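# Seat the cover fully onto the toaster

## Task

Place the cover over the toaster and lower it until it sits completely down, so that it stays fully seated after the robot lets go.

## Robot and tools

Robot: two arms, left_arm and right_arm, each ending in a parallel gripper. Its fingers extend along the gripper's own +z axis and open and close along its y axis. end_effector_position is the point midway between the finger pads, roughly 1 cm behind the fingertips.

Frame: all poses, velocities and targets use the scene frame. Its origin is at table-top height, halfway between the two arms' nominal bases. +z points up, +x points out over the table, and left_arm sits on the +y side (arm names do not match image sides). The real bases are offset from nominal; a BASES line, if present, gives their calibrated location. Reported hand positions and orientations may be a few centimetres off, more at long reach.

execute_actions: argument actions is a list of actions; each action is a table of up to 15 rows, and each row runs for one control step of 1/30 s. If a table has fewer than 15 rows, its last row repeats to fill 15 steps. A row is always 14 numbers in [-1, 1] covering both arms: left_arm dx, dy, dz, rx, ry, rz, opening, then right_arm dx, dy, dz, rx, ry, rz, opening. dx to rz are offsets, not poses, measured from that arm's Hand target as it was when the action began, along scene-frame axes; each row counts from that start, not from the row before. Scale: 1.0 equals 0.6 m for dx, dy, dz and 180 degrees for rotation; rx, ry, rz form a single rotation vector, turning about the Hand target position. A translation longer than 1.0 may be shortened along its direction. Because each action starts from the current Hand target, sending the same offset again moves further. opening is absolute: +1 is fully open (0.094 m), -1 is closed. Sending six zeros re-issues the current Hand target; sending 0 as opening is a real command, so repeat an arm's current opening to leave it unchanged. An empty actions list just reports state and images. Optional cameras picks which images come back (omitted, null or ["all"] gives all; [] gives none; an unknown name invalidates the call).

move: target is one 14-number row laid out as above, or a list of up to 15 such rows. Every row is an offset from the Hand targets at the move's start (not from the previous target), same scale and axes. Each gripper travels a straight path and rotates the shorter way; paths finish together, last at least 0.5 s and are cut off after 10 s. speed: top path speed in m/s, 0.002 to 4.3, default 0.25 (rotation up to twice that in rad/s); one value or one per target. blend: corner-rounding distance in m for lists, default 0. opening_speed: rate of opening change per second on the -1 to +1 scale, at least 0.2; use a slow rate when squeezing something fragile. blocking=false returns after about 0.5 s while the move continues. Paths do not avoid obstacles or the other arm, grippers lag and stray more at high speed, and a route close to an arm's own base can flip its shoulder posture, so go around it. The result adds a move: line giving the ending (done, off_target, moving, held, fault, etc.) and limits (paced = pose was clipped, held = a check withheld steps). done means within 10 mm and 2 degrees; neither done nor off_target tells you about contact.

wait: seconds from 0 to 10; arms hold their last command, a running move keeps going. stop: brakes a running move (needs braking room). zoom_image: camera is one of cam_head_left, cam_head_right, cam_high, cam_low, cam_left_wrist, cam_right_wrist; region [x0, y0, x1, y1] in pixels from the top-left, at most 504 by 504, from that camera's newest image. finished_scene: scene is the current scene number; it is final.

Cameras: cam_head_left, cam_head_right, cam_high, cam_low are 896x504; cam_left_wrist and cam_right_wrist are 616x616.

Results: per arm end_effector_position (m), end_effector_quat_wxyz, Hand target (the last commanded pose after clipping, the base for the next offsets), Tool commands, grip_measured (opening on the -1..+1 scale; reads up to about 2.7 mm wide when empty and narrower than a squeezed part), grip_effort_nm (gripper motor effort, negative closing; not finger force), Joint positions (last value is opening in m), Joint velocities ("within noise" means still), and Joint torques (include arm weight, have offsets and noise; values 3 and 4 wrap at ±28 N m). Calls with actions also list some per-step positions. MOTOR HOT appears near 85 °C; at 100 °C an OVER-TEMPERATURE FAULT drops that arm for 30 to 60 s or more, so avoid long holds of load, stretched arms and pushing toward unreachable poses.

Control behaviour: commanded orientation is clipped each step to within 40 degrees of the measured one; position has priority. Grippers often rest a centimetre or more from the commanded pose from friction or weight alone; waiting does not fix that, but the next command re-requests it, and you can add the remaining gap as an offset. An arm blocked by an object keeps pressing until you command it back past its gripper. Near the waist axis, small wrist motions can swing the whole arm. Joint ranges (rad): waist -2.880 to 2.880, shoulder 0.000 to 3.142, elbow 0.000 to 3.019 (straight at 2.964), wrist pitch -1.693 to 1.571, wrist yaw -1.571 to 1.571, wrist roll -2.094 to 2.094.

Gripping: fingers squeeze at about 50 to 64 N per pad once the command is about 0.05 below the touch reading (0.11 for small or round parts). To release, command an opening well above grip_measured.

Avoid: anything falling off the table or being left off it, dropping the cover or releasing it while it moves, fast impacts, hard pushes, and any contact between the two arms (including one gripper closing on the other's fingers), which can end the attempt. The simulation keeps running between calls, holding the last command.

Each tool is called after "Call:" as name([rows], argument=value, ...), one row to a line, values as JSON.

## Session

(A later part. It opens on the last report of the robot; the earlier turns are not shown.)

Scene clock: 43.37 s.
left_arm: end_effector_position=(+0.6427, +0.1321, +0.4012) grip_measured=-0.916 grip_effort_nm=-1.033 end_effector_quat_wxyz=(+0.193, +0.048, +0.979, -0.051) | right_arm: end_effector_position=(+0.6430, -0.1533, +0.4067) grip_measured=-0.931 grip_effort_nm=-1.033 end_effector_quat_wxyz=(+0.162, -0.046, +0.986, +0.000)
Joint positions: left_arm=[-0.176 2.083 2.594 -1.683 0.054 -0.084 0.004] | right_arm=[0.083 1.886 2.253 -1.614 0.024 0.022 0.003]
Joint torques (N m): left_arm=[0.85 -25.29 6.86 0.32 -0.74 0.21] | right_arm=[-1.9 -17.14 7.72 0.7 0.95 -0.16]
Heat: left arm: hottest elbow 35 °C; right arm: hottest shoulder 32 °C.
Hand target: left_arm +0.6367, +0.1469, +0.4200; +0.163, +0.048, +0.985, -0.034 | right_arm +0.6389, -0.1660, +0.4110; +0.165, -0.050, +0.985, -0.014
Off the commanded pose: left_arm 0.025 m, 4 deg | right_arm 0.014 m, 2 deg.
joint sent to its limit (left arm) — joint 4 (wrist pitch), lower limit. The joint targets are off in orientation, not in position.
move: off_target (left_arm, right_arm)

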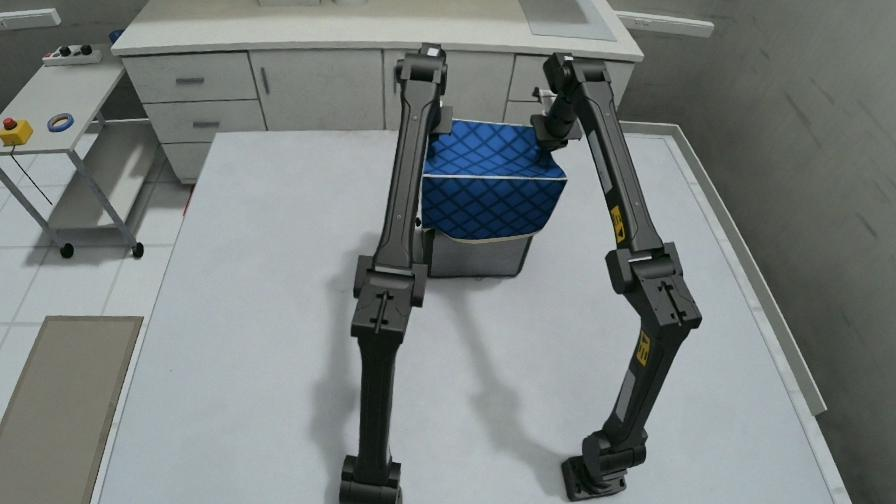

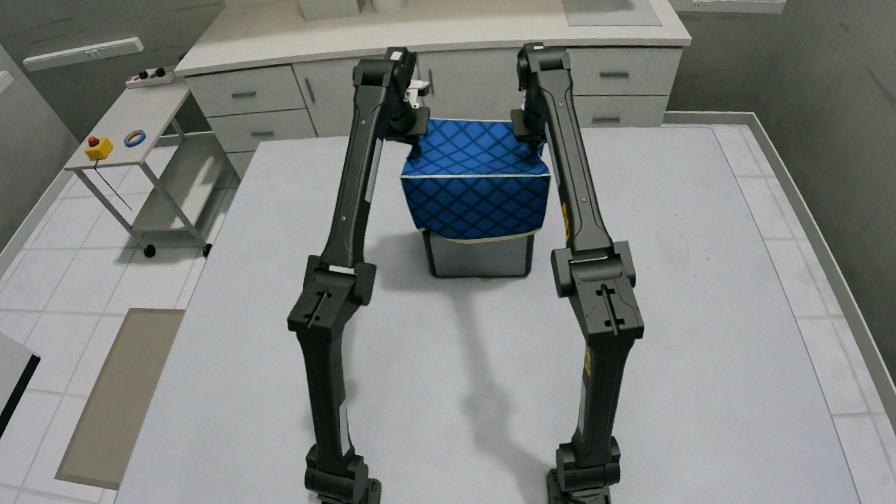

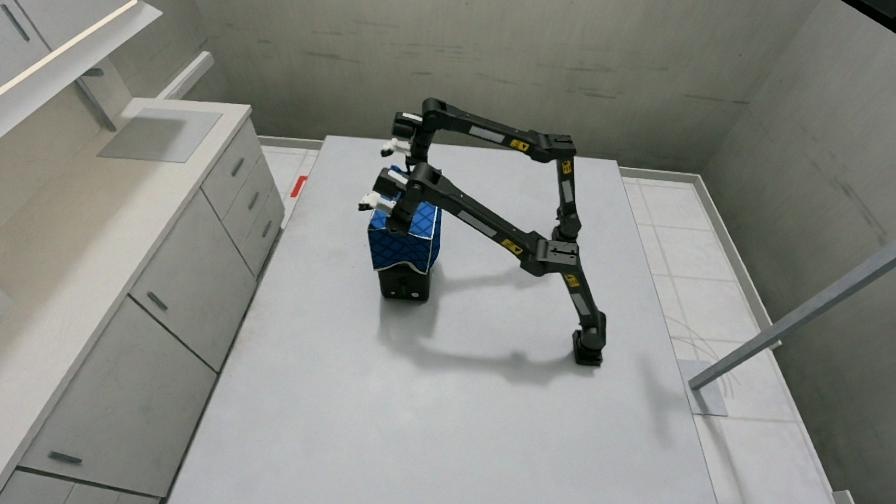

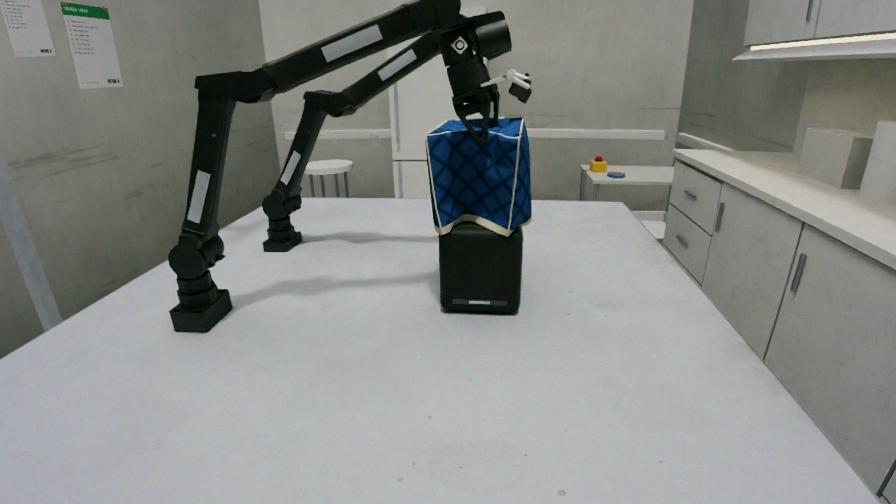

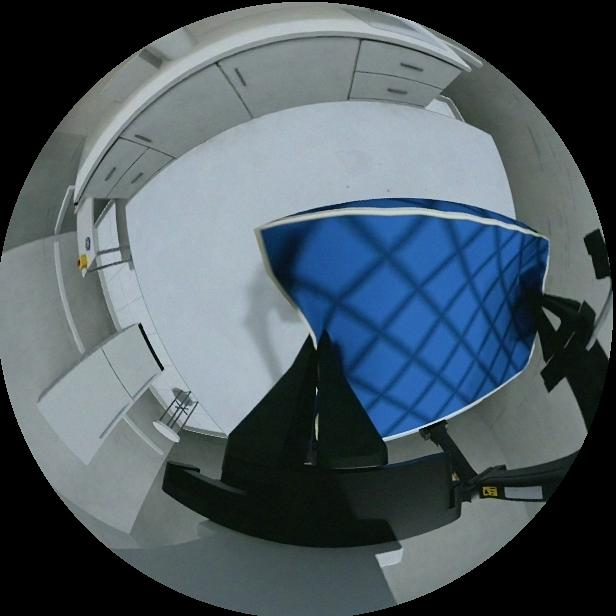

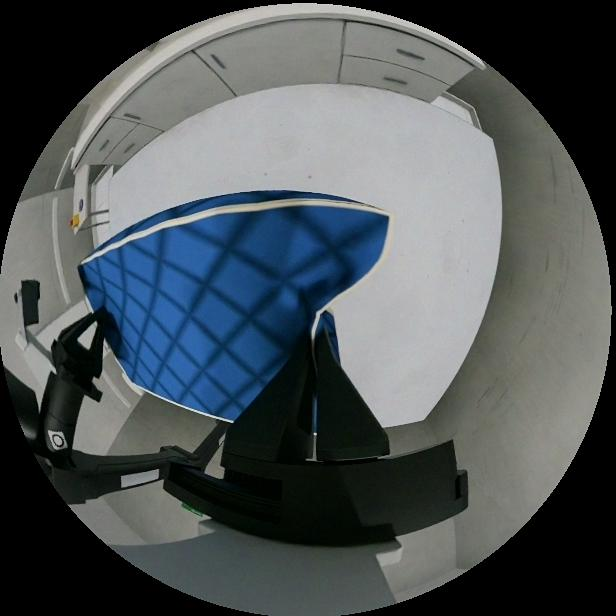

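Call:
move([
  [0.04,0.03,0.05,0.03,0,0,-1,0.045,0.0,0.02,0,0,0,-1],
  [0.065,0.03,-0.04,0.03,0,0,-1,0.065,0.0,-0.06,0.0,0,0,-1],
], speed=0.08)

Call:
zoom_image(camera="cam_low", region=[370, 60, 570, 260])

Call:
zoom_image(camera="cam_head_right", region=[360, 90, 580, 290])

Call:
zoom_image(camera="cam_high", region=[320, 140, 500, 320])

Scene clock: 51.90 s.
left_arm: end_effector_position=(+0.6666, +0.1405, +0.3983) grip_measured=-0.916 grip_effort_nm=-1.028 end_effector_quat_wxyz=(+0.216, +0.063, +0.974, -0.007) | right_arm: end_effector_position=(+0.6724, -0.1438, +0.4006) grip_measured=-0.931 grip_effort_nm=-1.033 end_effector_quat_wxyz=(+0.186, -0.056, +0.981, +0.001)
Joint positions: left_arm=[-0.179 2.155 2.703 -1.683 -0.032 -0.038 0.004] | right_arm=[0.092 1.944 2.313 -1.568 0.025 0.009 0.003]
Joint torques (N m): left_arm=[2.2 -22.59 8.46 0.36 -0.67 0.26] | right_arm=[-3.25 -15.33 6.54 0.84 0.75 -0.08]
Heat: left arm: hottest elbow 36 °C; right arm: hottest shoulder 32 °C.
Hand target: left_arm +0.6757, +0.1648, +0.3958; +0.161, +0.056, +0.985, +0.013 | right_arm +0.6779, -0.1658, +0.3748; +0.164, -0.051, +0.985, -0.014
Off the commanded pose: left_arm 0.026 m, 7 deg | right_arm 0.034 m, 3 deg.
joint sent to its limit (left arm) — joint 4 (wrist pitch), lower limit. The joint targets are off in orientation, not in position.
move: off_target (left_arm, right_arm)

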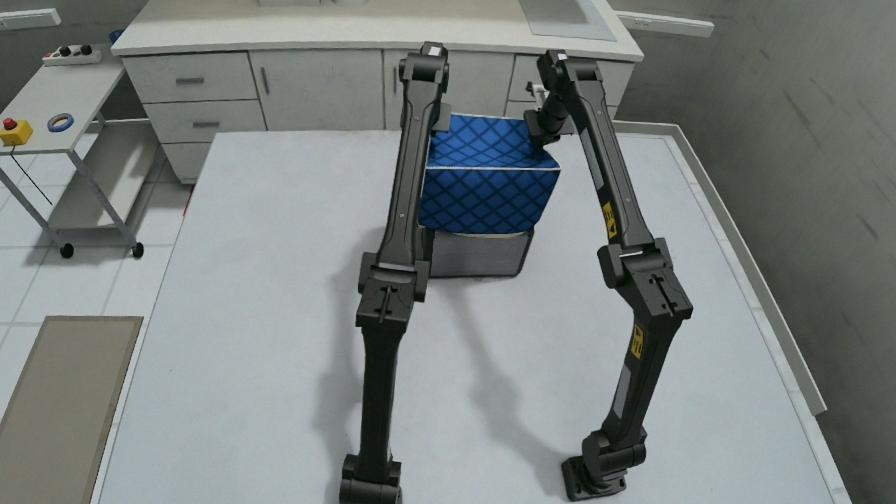

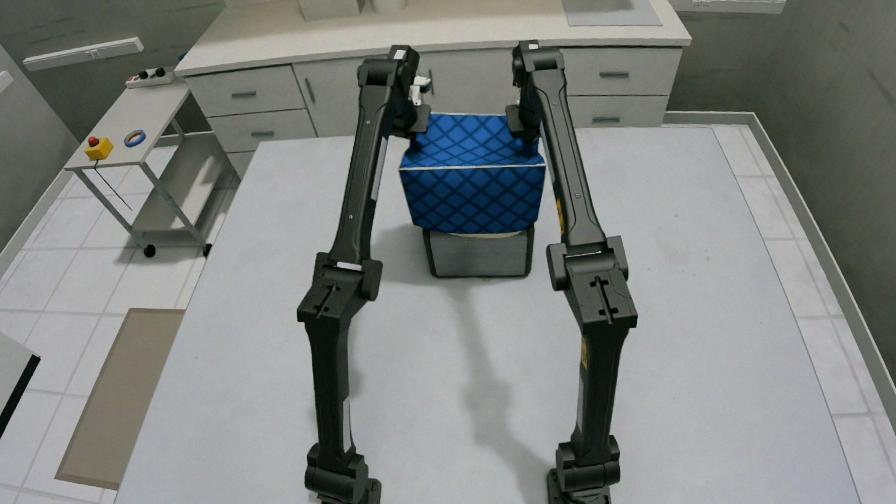

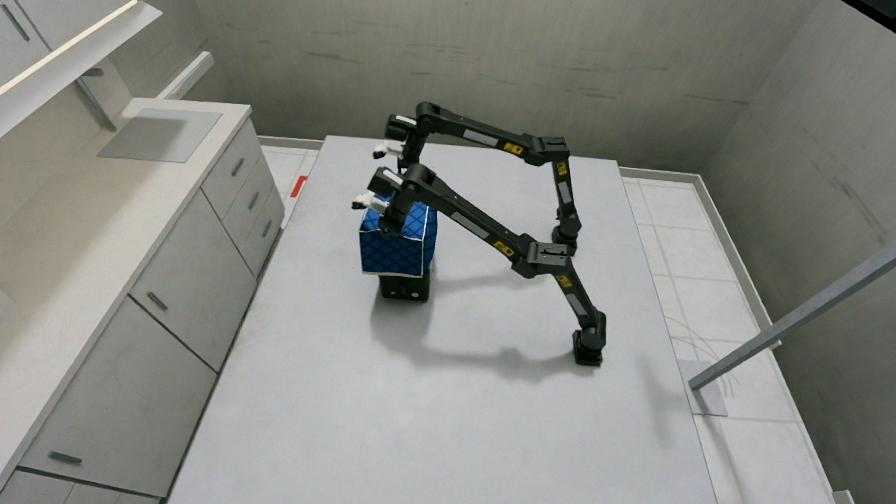

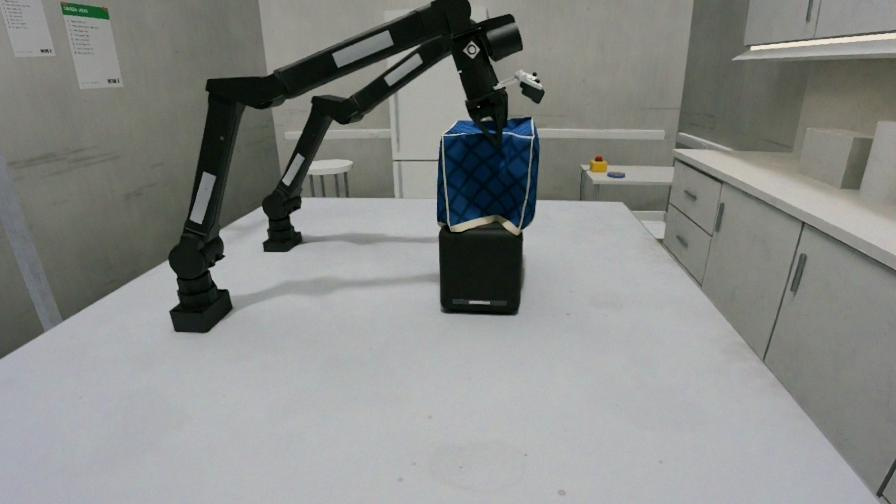

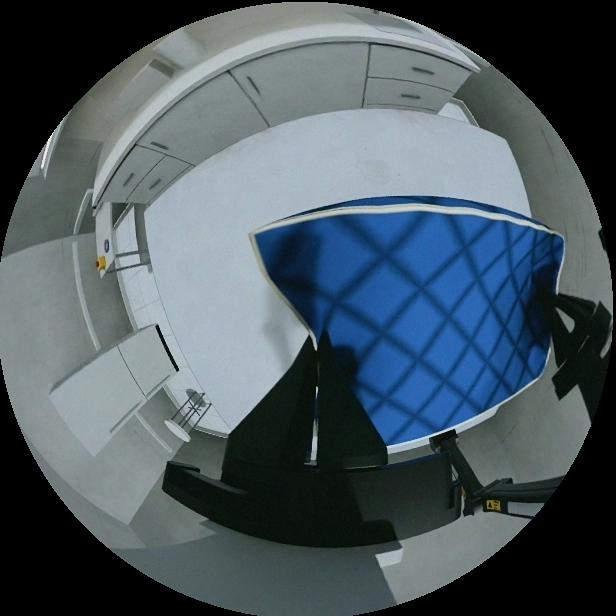

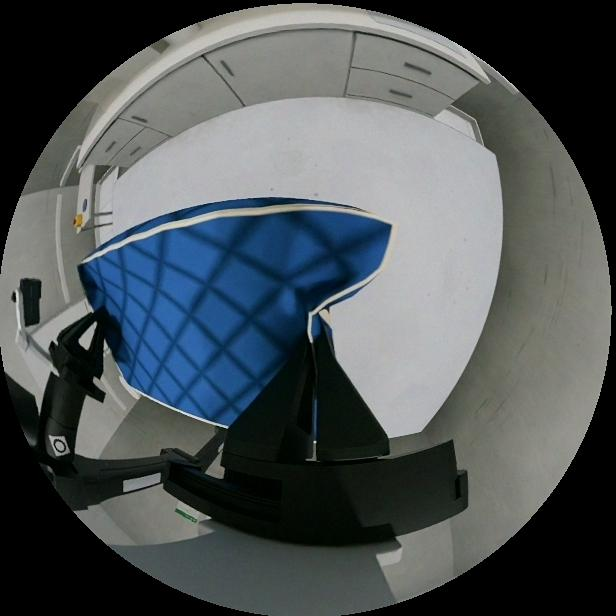

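Scaled by 2.520.

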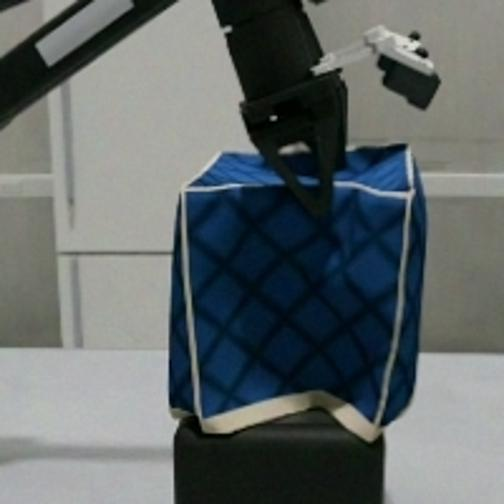

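Scaled by 2.291.

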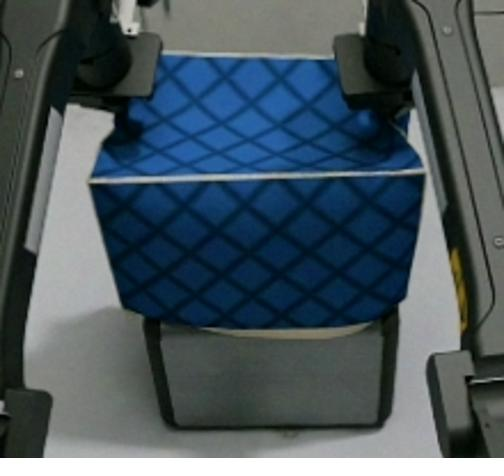

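Scaled by 2.800.

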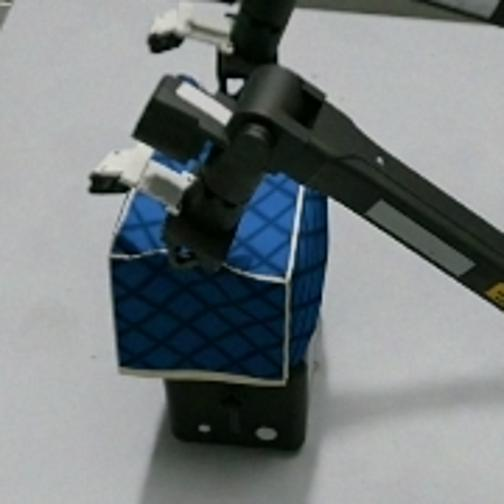

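Call:
move([
  [-0.02,0.0,0.08,0,0,0,-1,-0.02,-0.02,0.1,-0.02,0,0,-1],
  [-0.055,0.0,0.07,0,0,0,-1,-0.06,-0.02,0.1,-0.02,0,0,-1],
  [-0.055,0.0,-0.015,0,0,0,-1,-0.06,-0.02,-0.01,-0.02,0,0,-1],
], speed=0.09)

Call:
zoom_image(camera="cam_low", region=[370, 60, 570, 260])

Call:
zoom_image(camera="cam_head_right", region=[360, 90, 580, 290])

Call:
zoom_image(camera="cam_high", region=[320, 140, 500, 320])

Scene clock: 59.40 s.
left_arm: end_effector_position=(+0.6426, +0.1368, +0.3844) grip_measured=-0.916 grip_effort_nm=-1.028 end_effector_quat_wxyz=(+0.180, +0.070, +0.981, -0.007) | right_arm: end_effector_position=(+0.6410, -0.1522, +0.3969) grip_measured=-0.931 grip_effort_nm=-1.033 end_effector_quat_wxyz=(+0.192, -0.060, +0.979, -0.022)
Joint positions: left_arm=[-0.189 2.085 2.559 -1.683 -0.027 -0.037 0.004] | right_arm=[0.097 1.814 2.105 -1.478 0.071 -0.002 0.003]
Joint torques (N m): left_arm=[2.43 -24.47 6.09 0.39 -1.04 0.14] | right_arm=[-3.49 -13.86 6.37 0.44 1.29 -0.15]
Heat: left arm: hottest elbow 35 °C; right arm: hottest shoulder 33 °C.
Hand target: left_arm +0.6427, +0.1648, +0.3868; +0.161, +0.056, +0.985, +0.013 | right_arm +0.6419, -0.1779, +0.3687; +0.163, -0.055, +0.984, -0.045
Off the commanded pose: left_arm 0.028 m, 4 deg | right_arm 0.038 m, 4 deg.
joint sent to its limit (left arm) — joint 4 (wrist pitch), lower limit. The joint targets still meet the commanded pose.
move: off_target (left_arm, right_arm)

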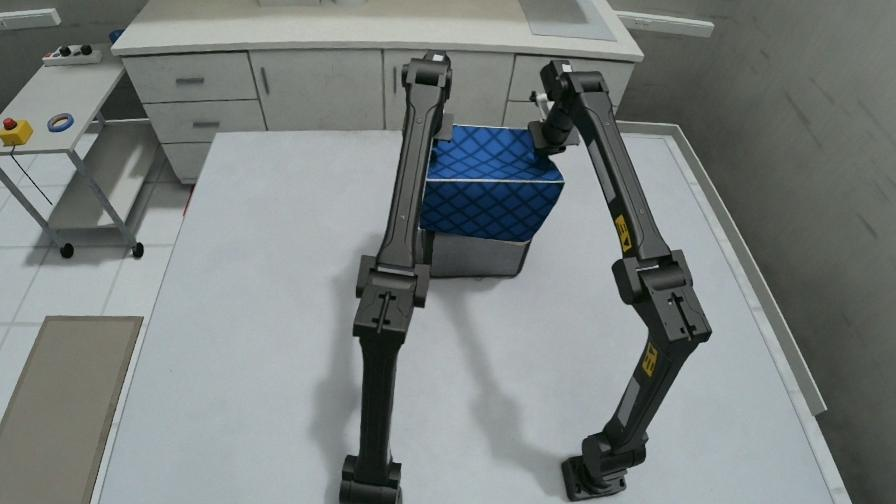

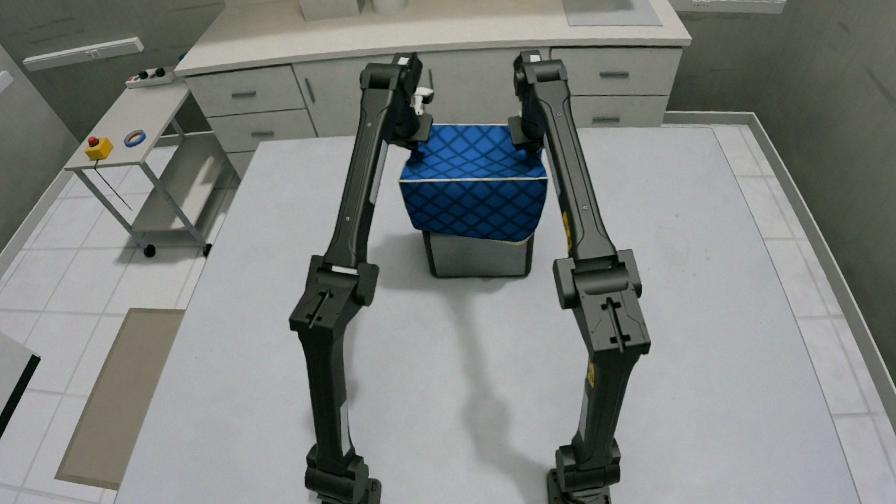

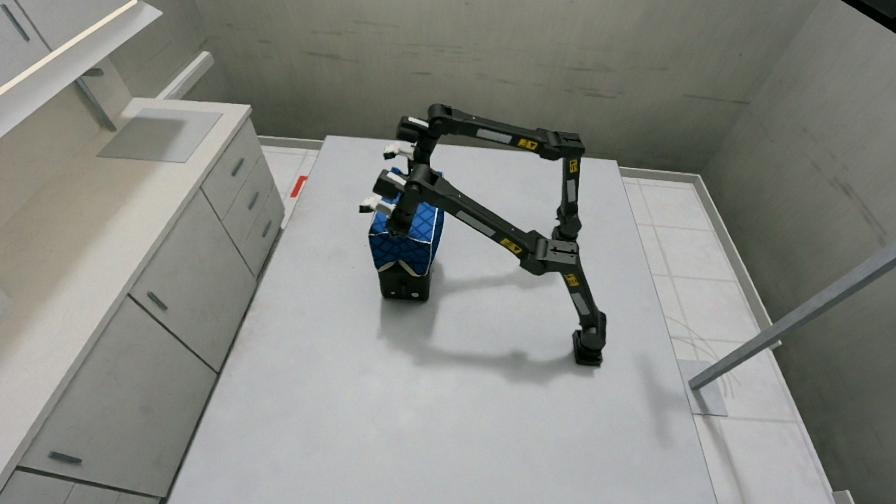

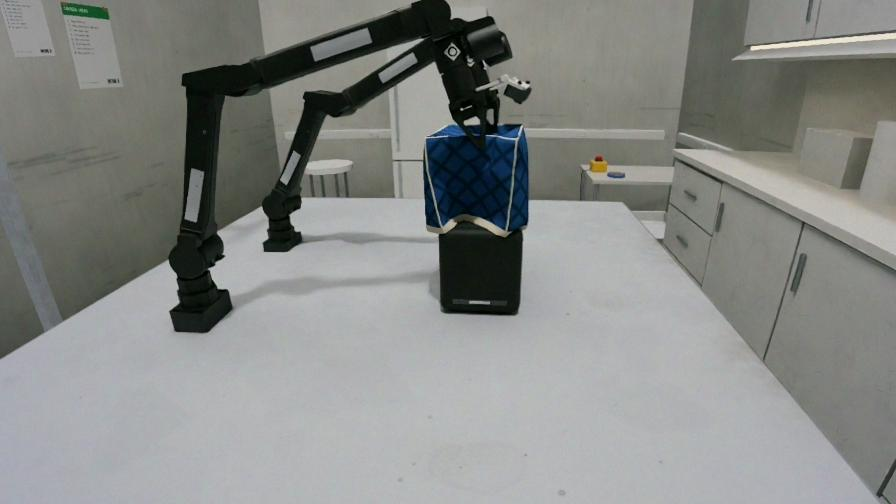

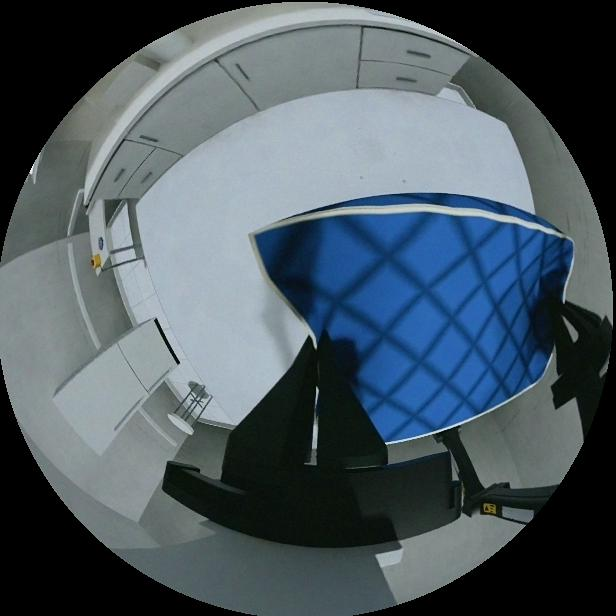

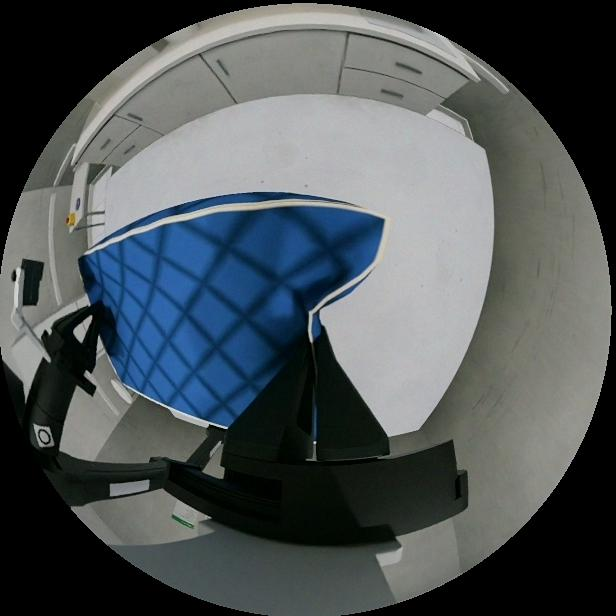

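Scaled by 2.520.

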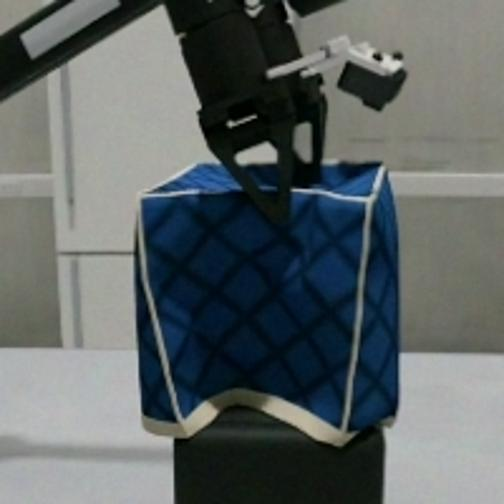

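Scaled by 2.291.

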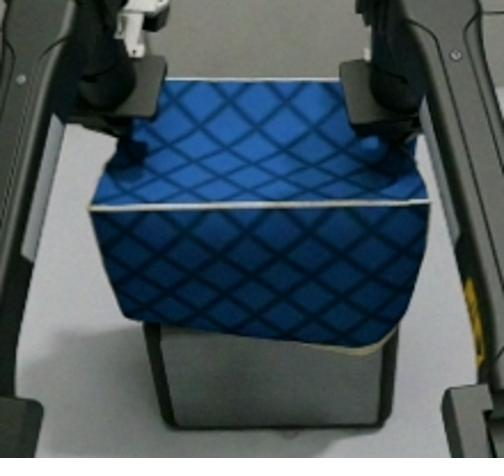

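Scaled by 2.800.

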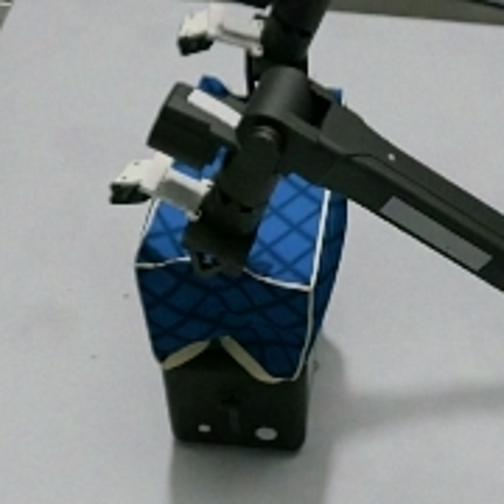

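Call:
move([
  [0.0,0.0,0.08,0,0,0,-1,0.0,0.0,0.1,0,0,0,-1],
  [0.03,0.0,0.08,0,0,0,-1,0.032,0.0,0.1,0,0,0,-1],
], speed=0.09)

Call:
zoom_image(camera="cam_low", region=[370, 60, 570, 260])

Call:
zoom_image(camera="cam_head_right", region=[360, 90, 580, 290])

Call:
zoom_image(camera="cam_high", region=[320, 140, 500, 320])

Scene clock: 67.43 s.
left_arm: end_effector_position=(+0.6526, +0.1346, +0.4181) grip_measured=-0.916 grip_effort_nm=-1.028 end_effector_quat_wxyz=(+0.225, +0.069, +0.972, -0.011) | right_arm: end_effector_position=(+0.6495, -0.1496, +0.4220) grip_measured=-0.931 grip_effort_nm=-1.038 end_effector_quat_wxyz=(+0.169, -0.063, +0.983, -0.027)
Joint positions: left_arm=[-0.19 2.109 2.675 -1.683 -0.028 -0.037 0.004] | right_arm=[0.101 1.926 2.354 -1.664 0.077 -0.003 0.003]
Joint torques (N m): left_arm=[2.73 -22.59 10.13 0.42 -0.81 0.22] | right_arm=[-4.07 -14.27 13.7 0.2 1.07 -0.19]
Heat: left arm: hottest shoulder 35 °C; right arm: hottest shoulder 33 °C.
Hand target: left_arm +0.6607, +0.1649, +0.4349; +0.161, +0.056, +0.985, +0.013 | right_arm +0.6610, -0.1778, +0.4289; +0.163, -0.056, +0.984, -0.045
Off the commanded pose: left_arm 0.035 m, 8 deg | right_arm 0.031 m, 2 deg.
joint sent to its limit (left arm) — joint 4 (wrist pitch), lower limit. The joint targets are off in orientation, not in position.
joint sent to its limit (right arm) — joint 4 (wrist pitch), lower limit. The joint targets still meet the commanded pose.
move: off_target (left_arm, right_arm)

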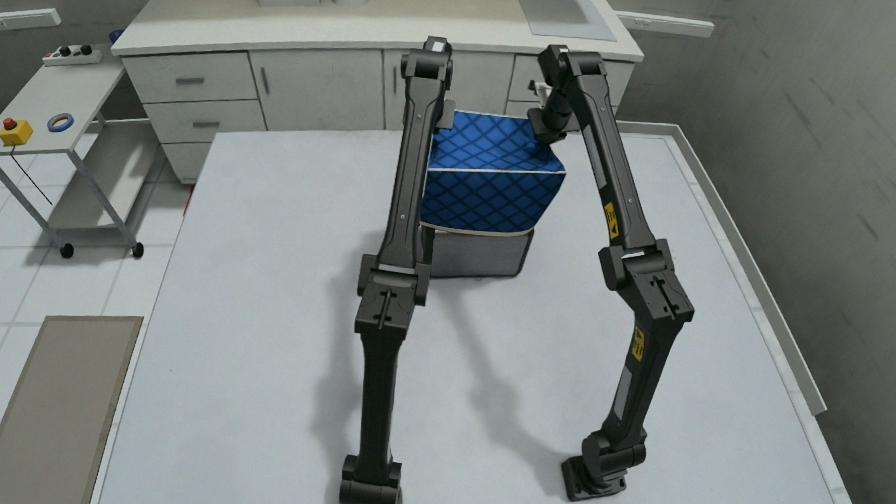

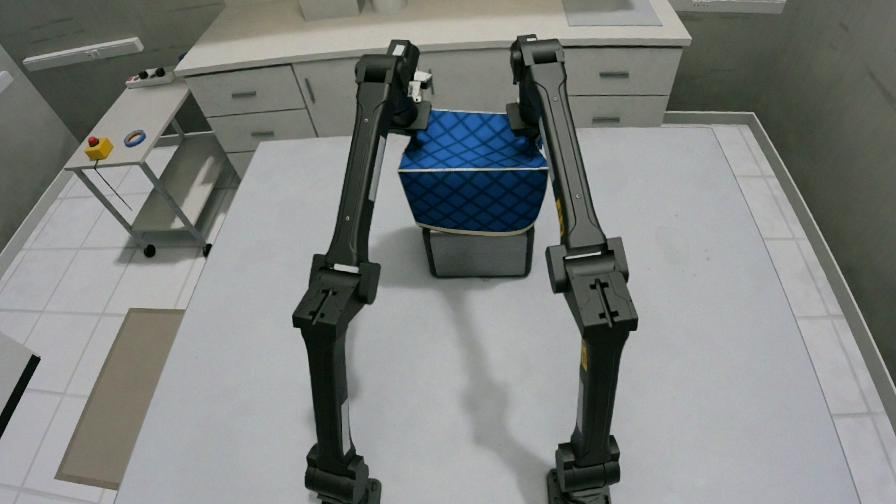

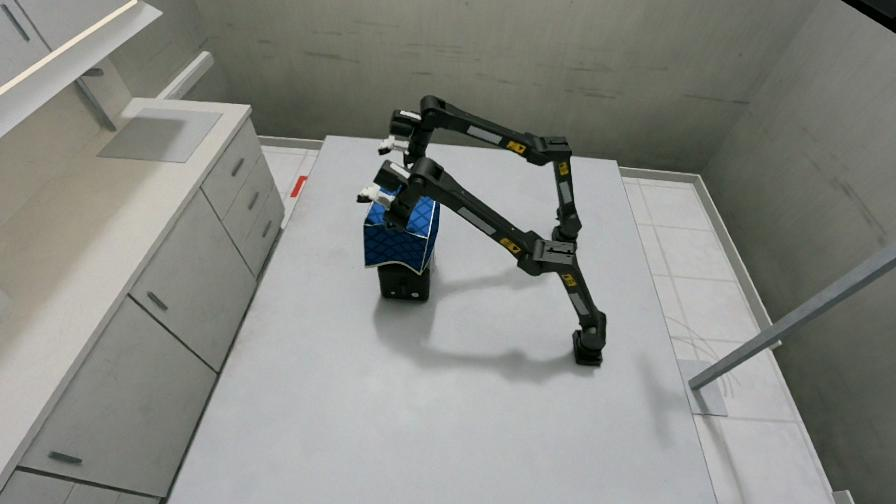

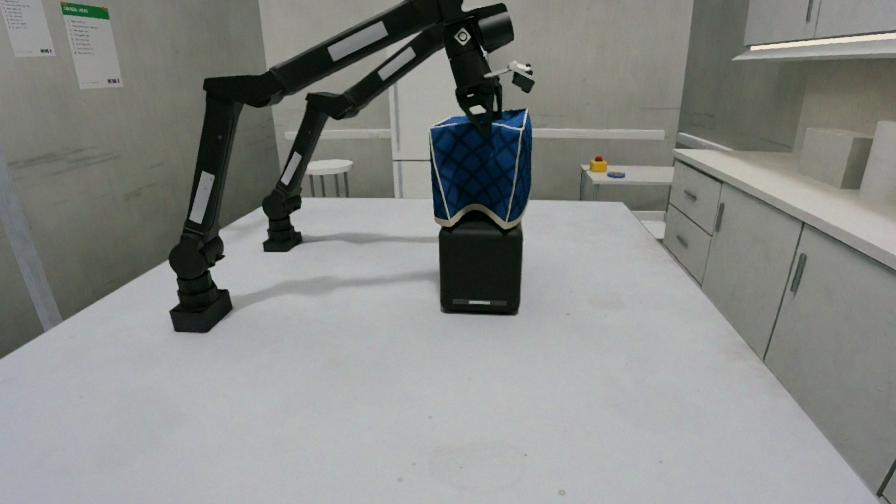

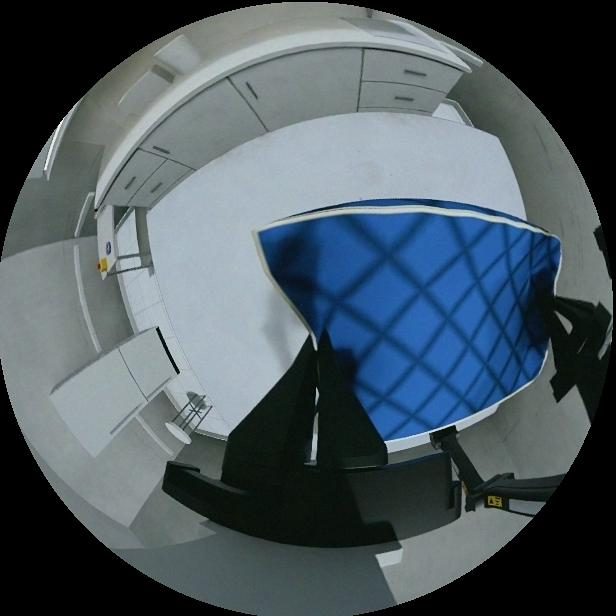

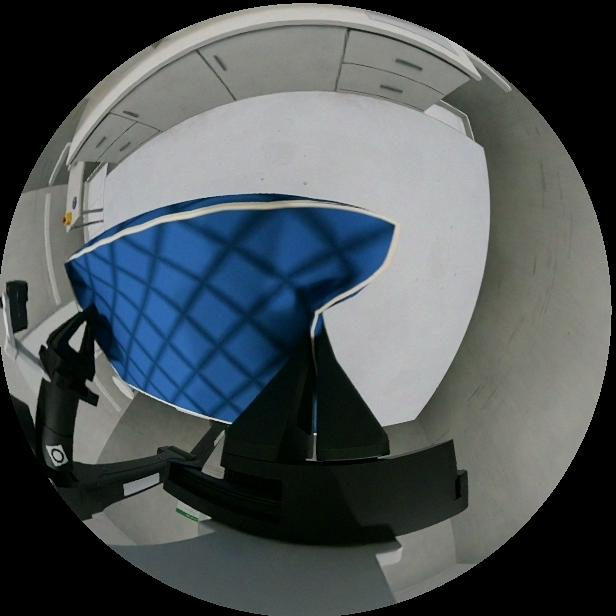

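Scaled by 2.520.

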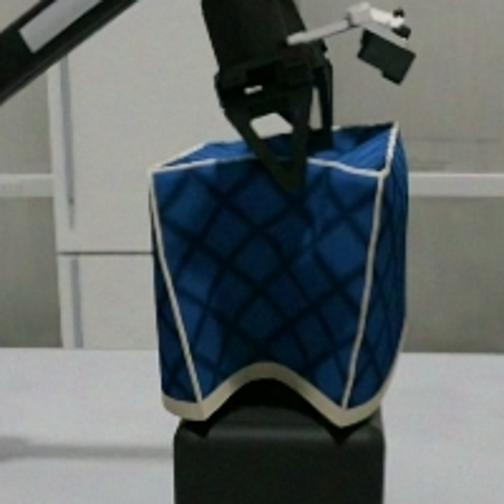

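Scaled by 2.291.

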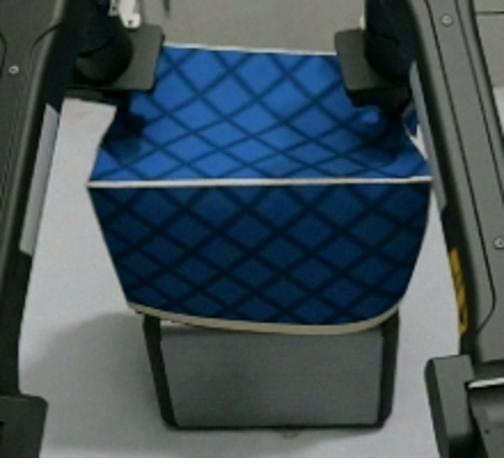

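Scaled by 2.800.

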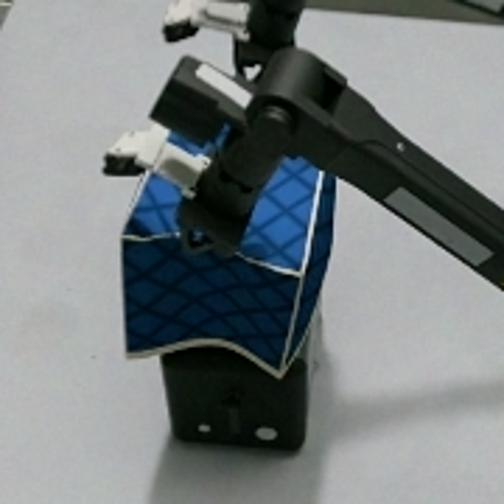

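Call:
move([
  [0.01,-0.015,0.04,-0.045,0,0,-1,0.01,0.02,0.05,0.04,0,0,-1],
], speed=0.09)

Call:
zoom_image(camera="cam_low", region=[370, 60, 570, 260])

Call:
zoom_image(camera="cam_head_right", region=[360, 90, 580, 290])

Call:
zoom_image(camera="cam_high", region=[320, 140, 500, 320])

Scene clock: 75.50 s.
left_arm: end_effector_position=(+0.6584, +0.1341, +0.4494) grip_measured=-0.916 grip_effort_nm=-1.028 end_effector_quat_wxyz=(+0.259, +0.056, +0.961, -0.075) | right_arm: end_effector_position=(+0.6562, -0.1491, +0.4522) grip_measured=-0.932 grip_effort_nm=-1.043 end_effector_quat_wxyz=(+0.201, -0.058, +0.978, +0.024)
Joint positions: left_arm=[-0.159 2.13 2.781 -1.683 0.096 -0.064 0.004] | right_arm=[0.073 1.936 2.441 -1.669 -0.026 -0.003 0.003]
Joint torques (N m): left_arm=[1.73 -21.6 9.91 0.57 -0.1 0.04] | right_arm=[-3.14 -14.39 13.65 0.44 0.23 0.13]
Heat: left arm: hottest shoulder 36 °C; right arm: hottest shoulder 34 °C.
Hand target: left_arm +0.6667, +0.1558, +0.4587; +0.164, +0.045, +0.984, -0.057 | right_arm +0.6671, -0.1658, +0.4588; +0.166, -0.045, +0.985, +0.017
Off the commanded pose: left_arm 0.025 m, 11 deg | right_arm 0.021 m, 4 deg.
joint sent to its limit (left arm) — joint 4 (wrist pitch), lower limit. The joint targets are off in orientation, not in position.
joint sent to its limit (right arm) — joint 4 (wrist pitch), lower limit. The joint targets are off in orientation, not in position.
move: off_target (left_arm, right_arm)

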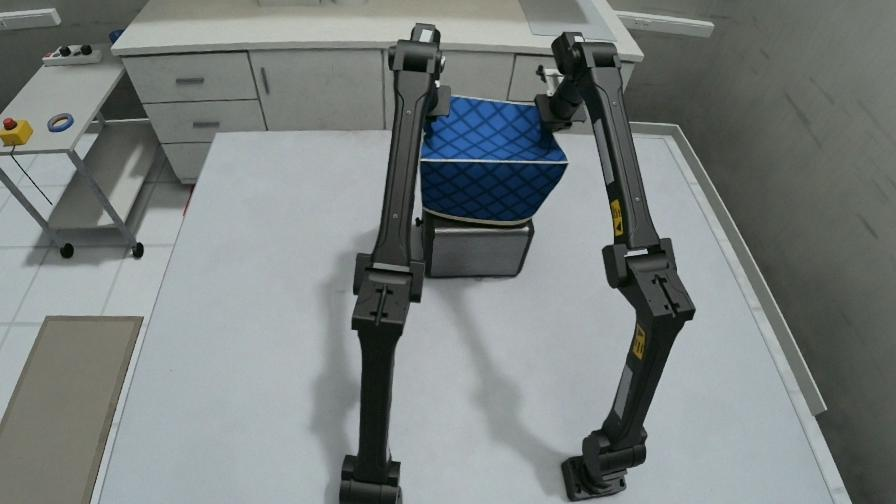

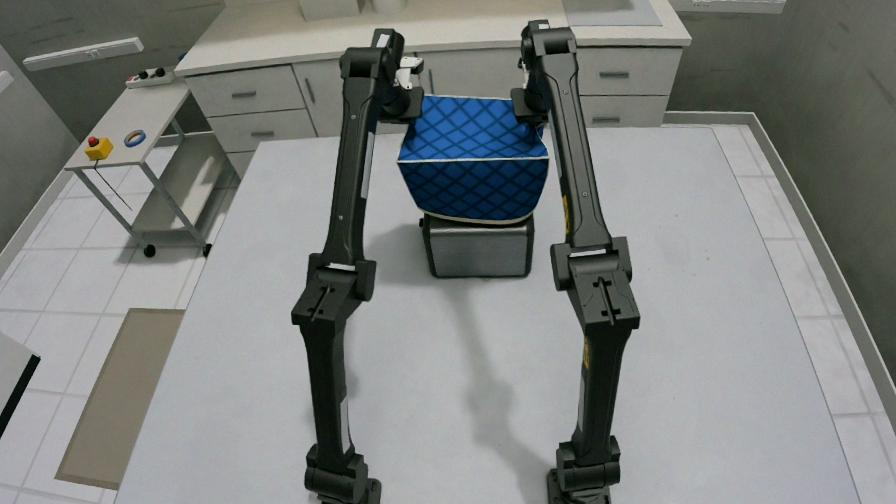

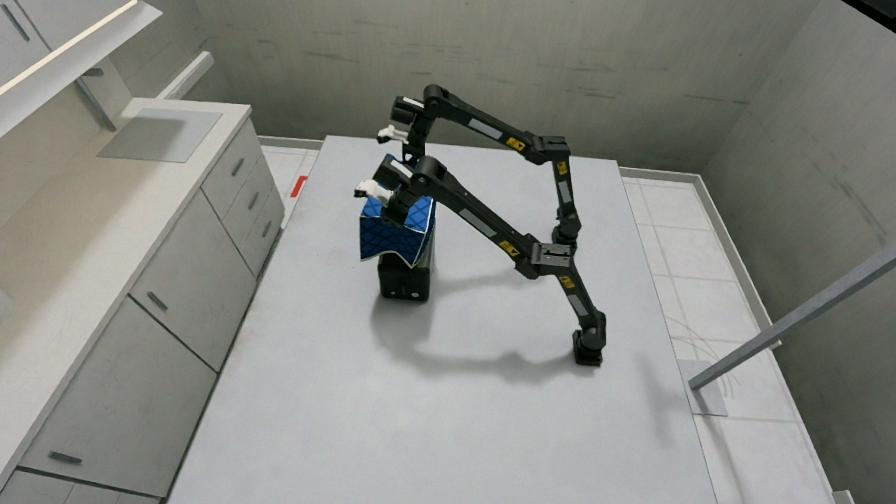

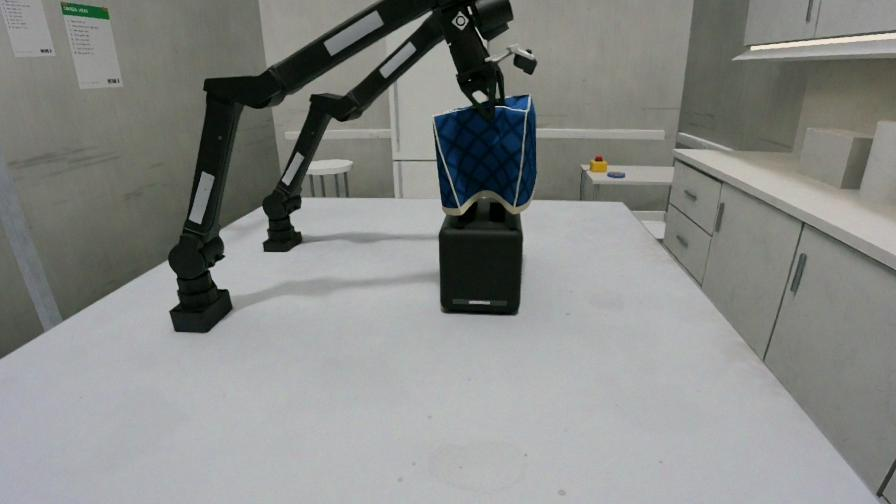

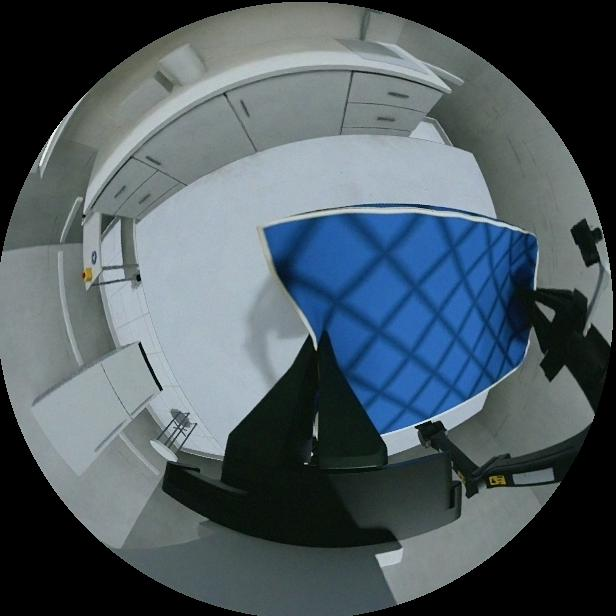

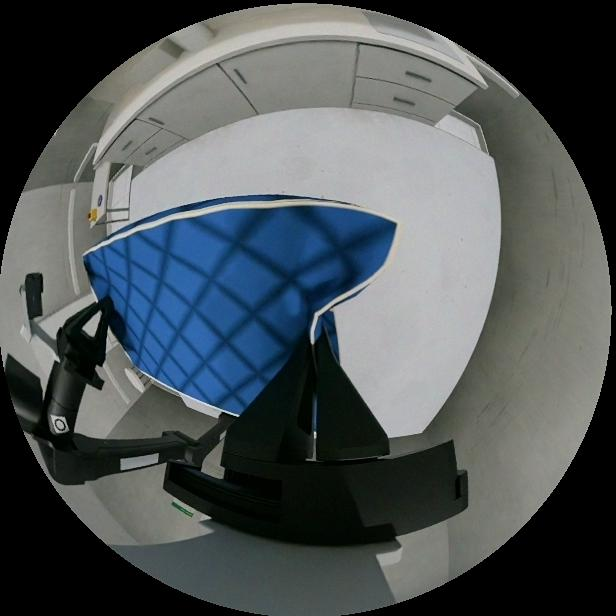

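Scaled by 2.520.

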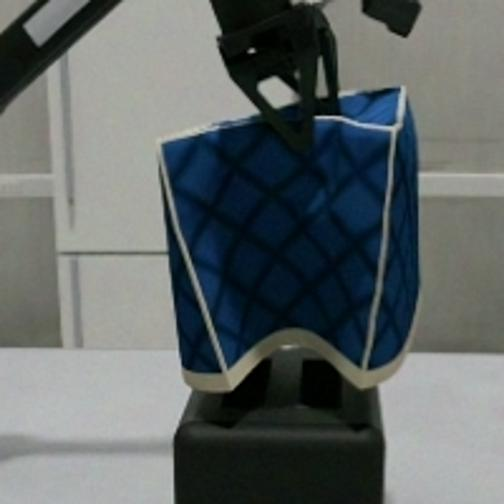

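Scaled by 2.291.

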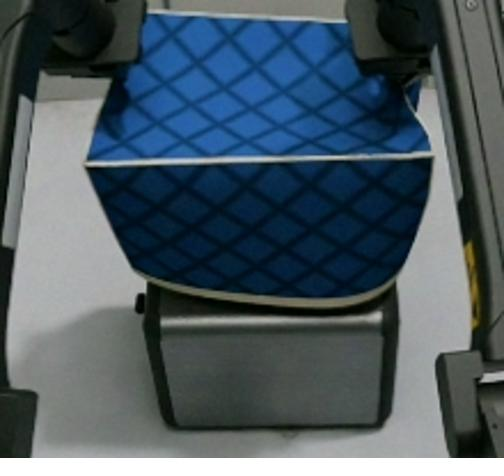

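Scaled by 2.800.

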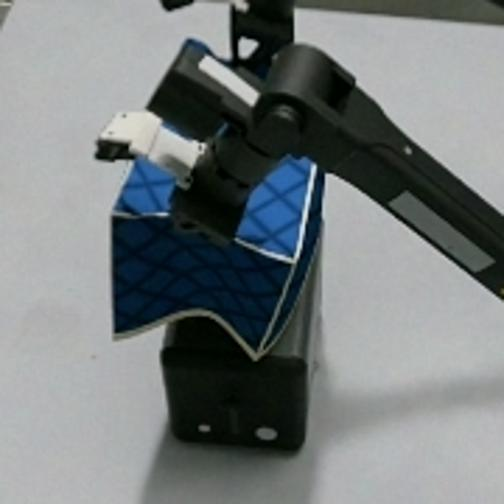

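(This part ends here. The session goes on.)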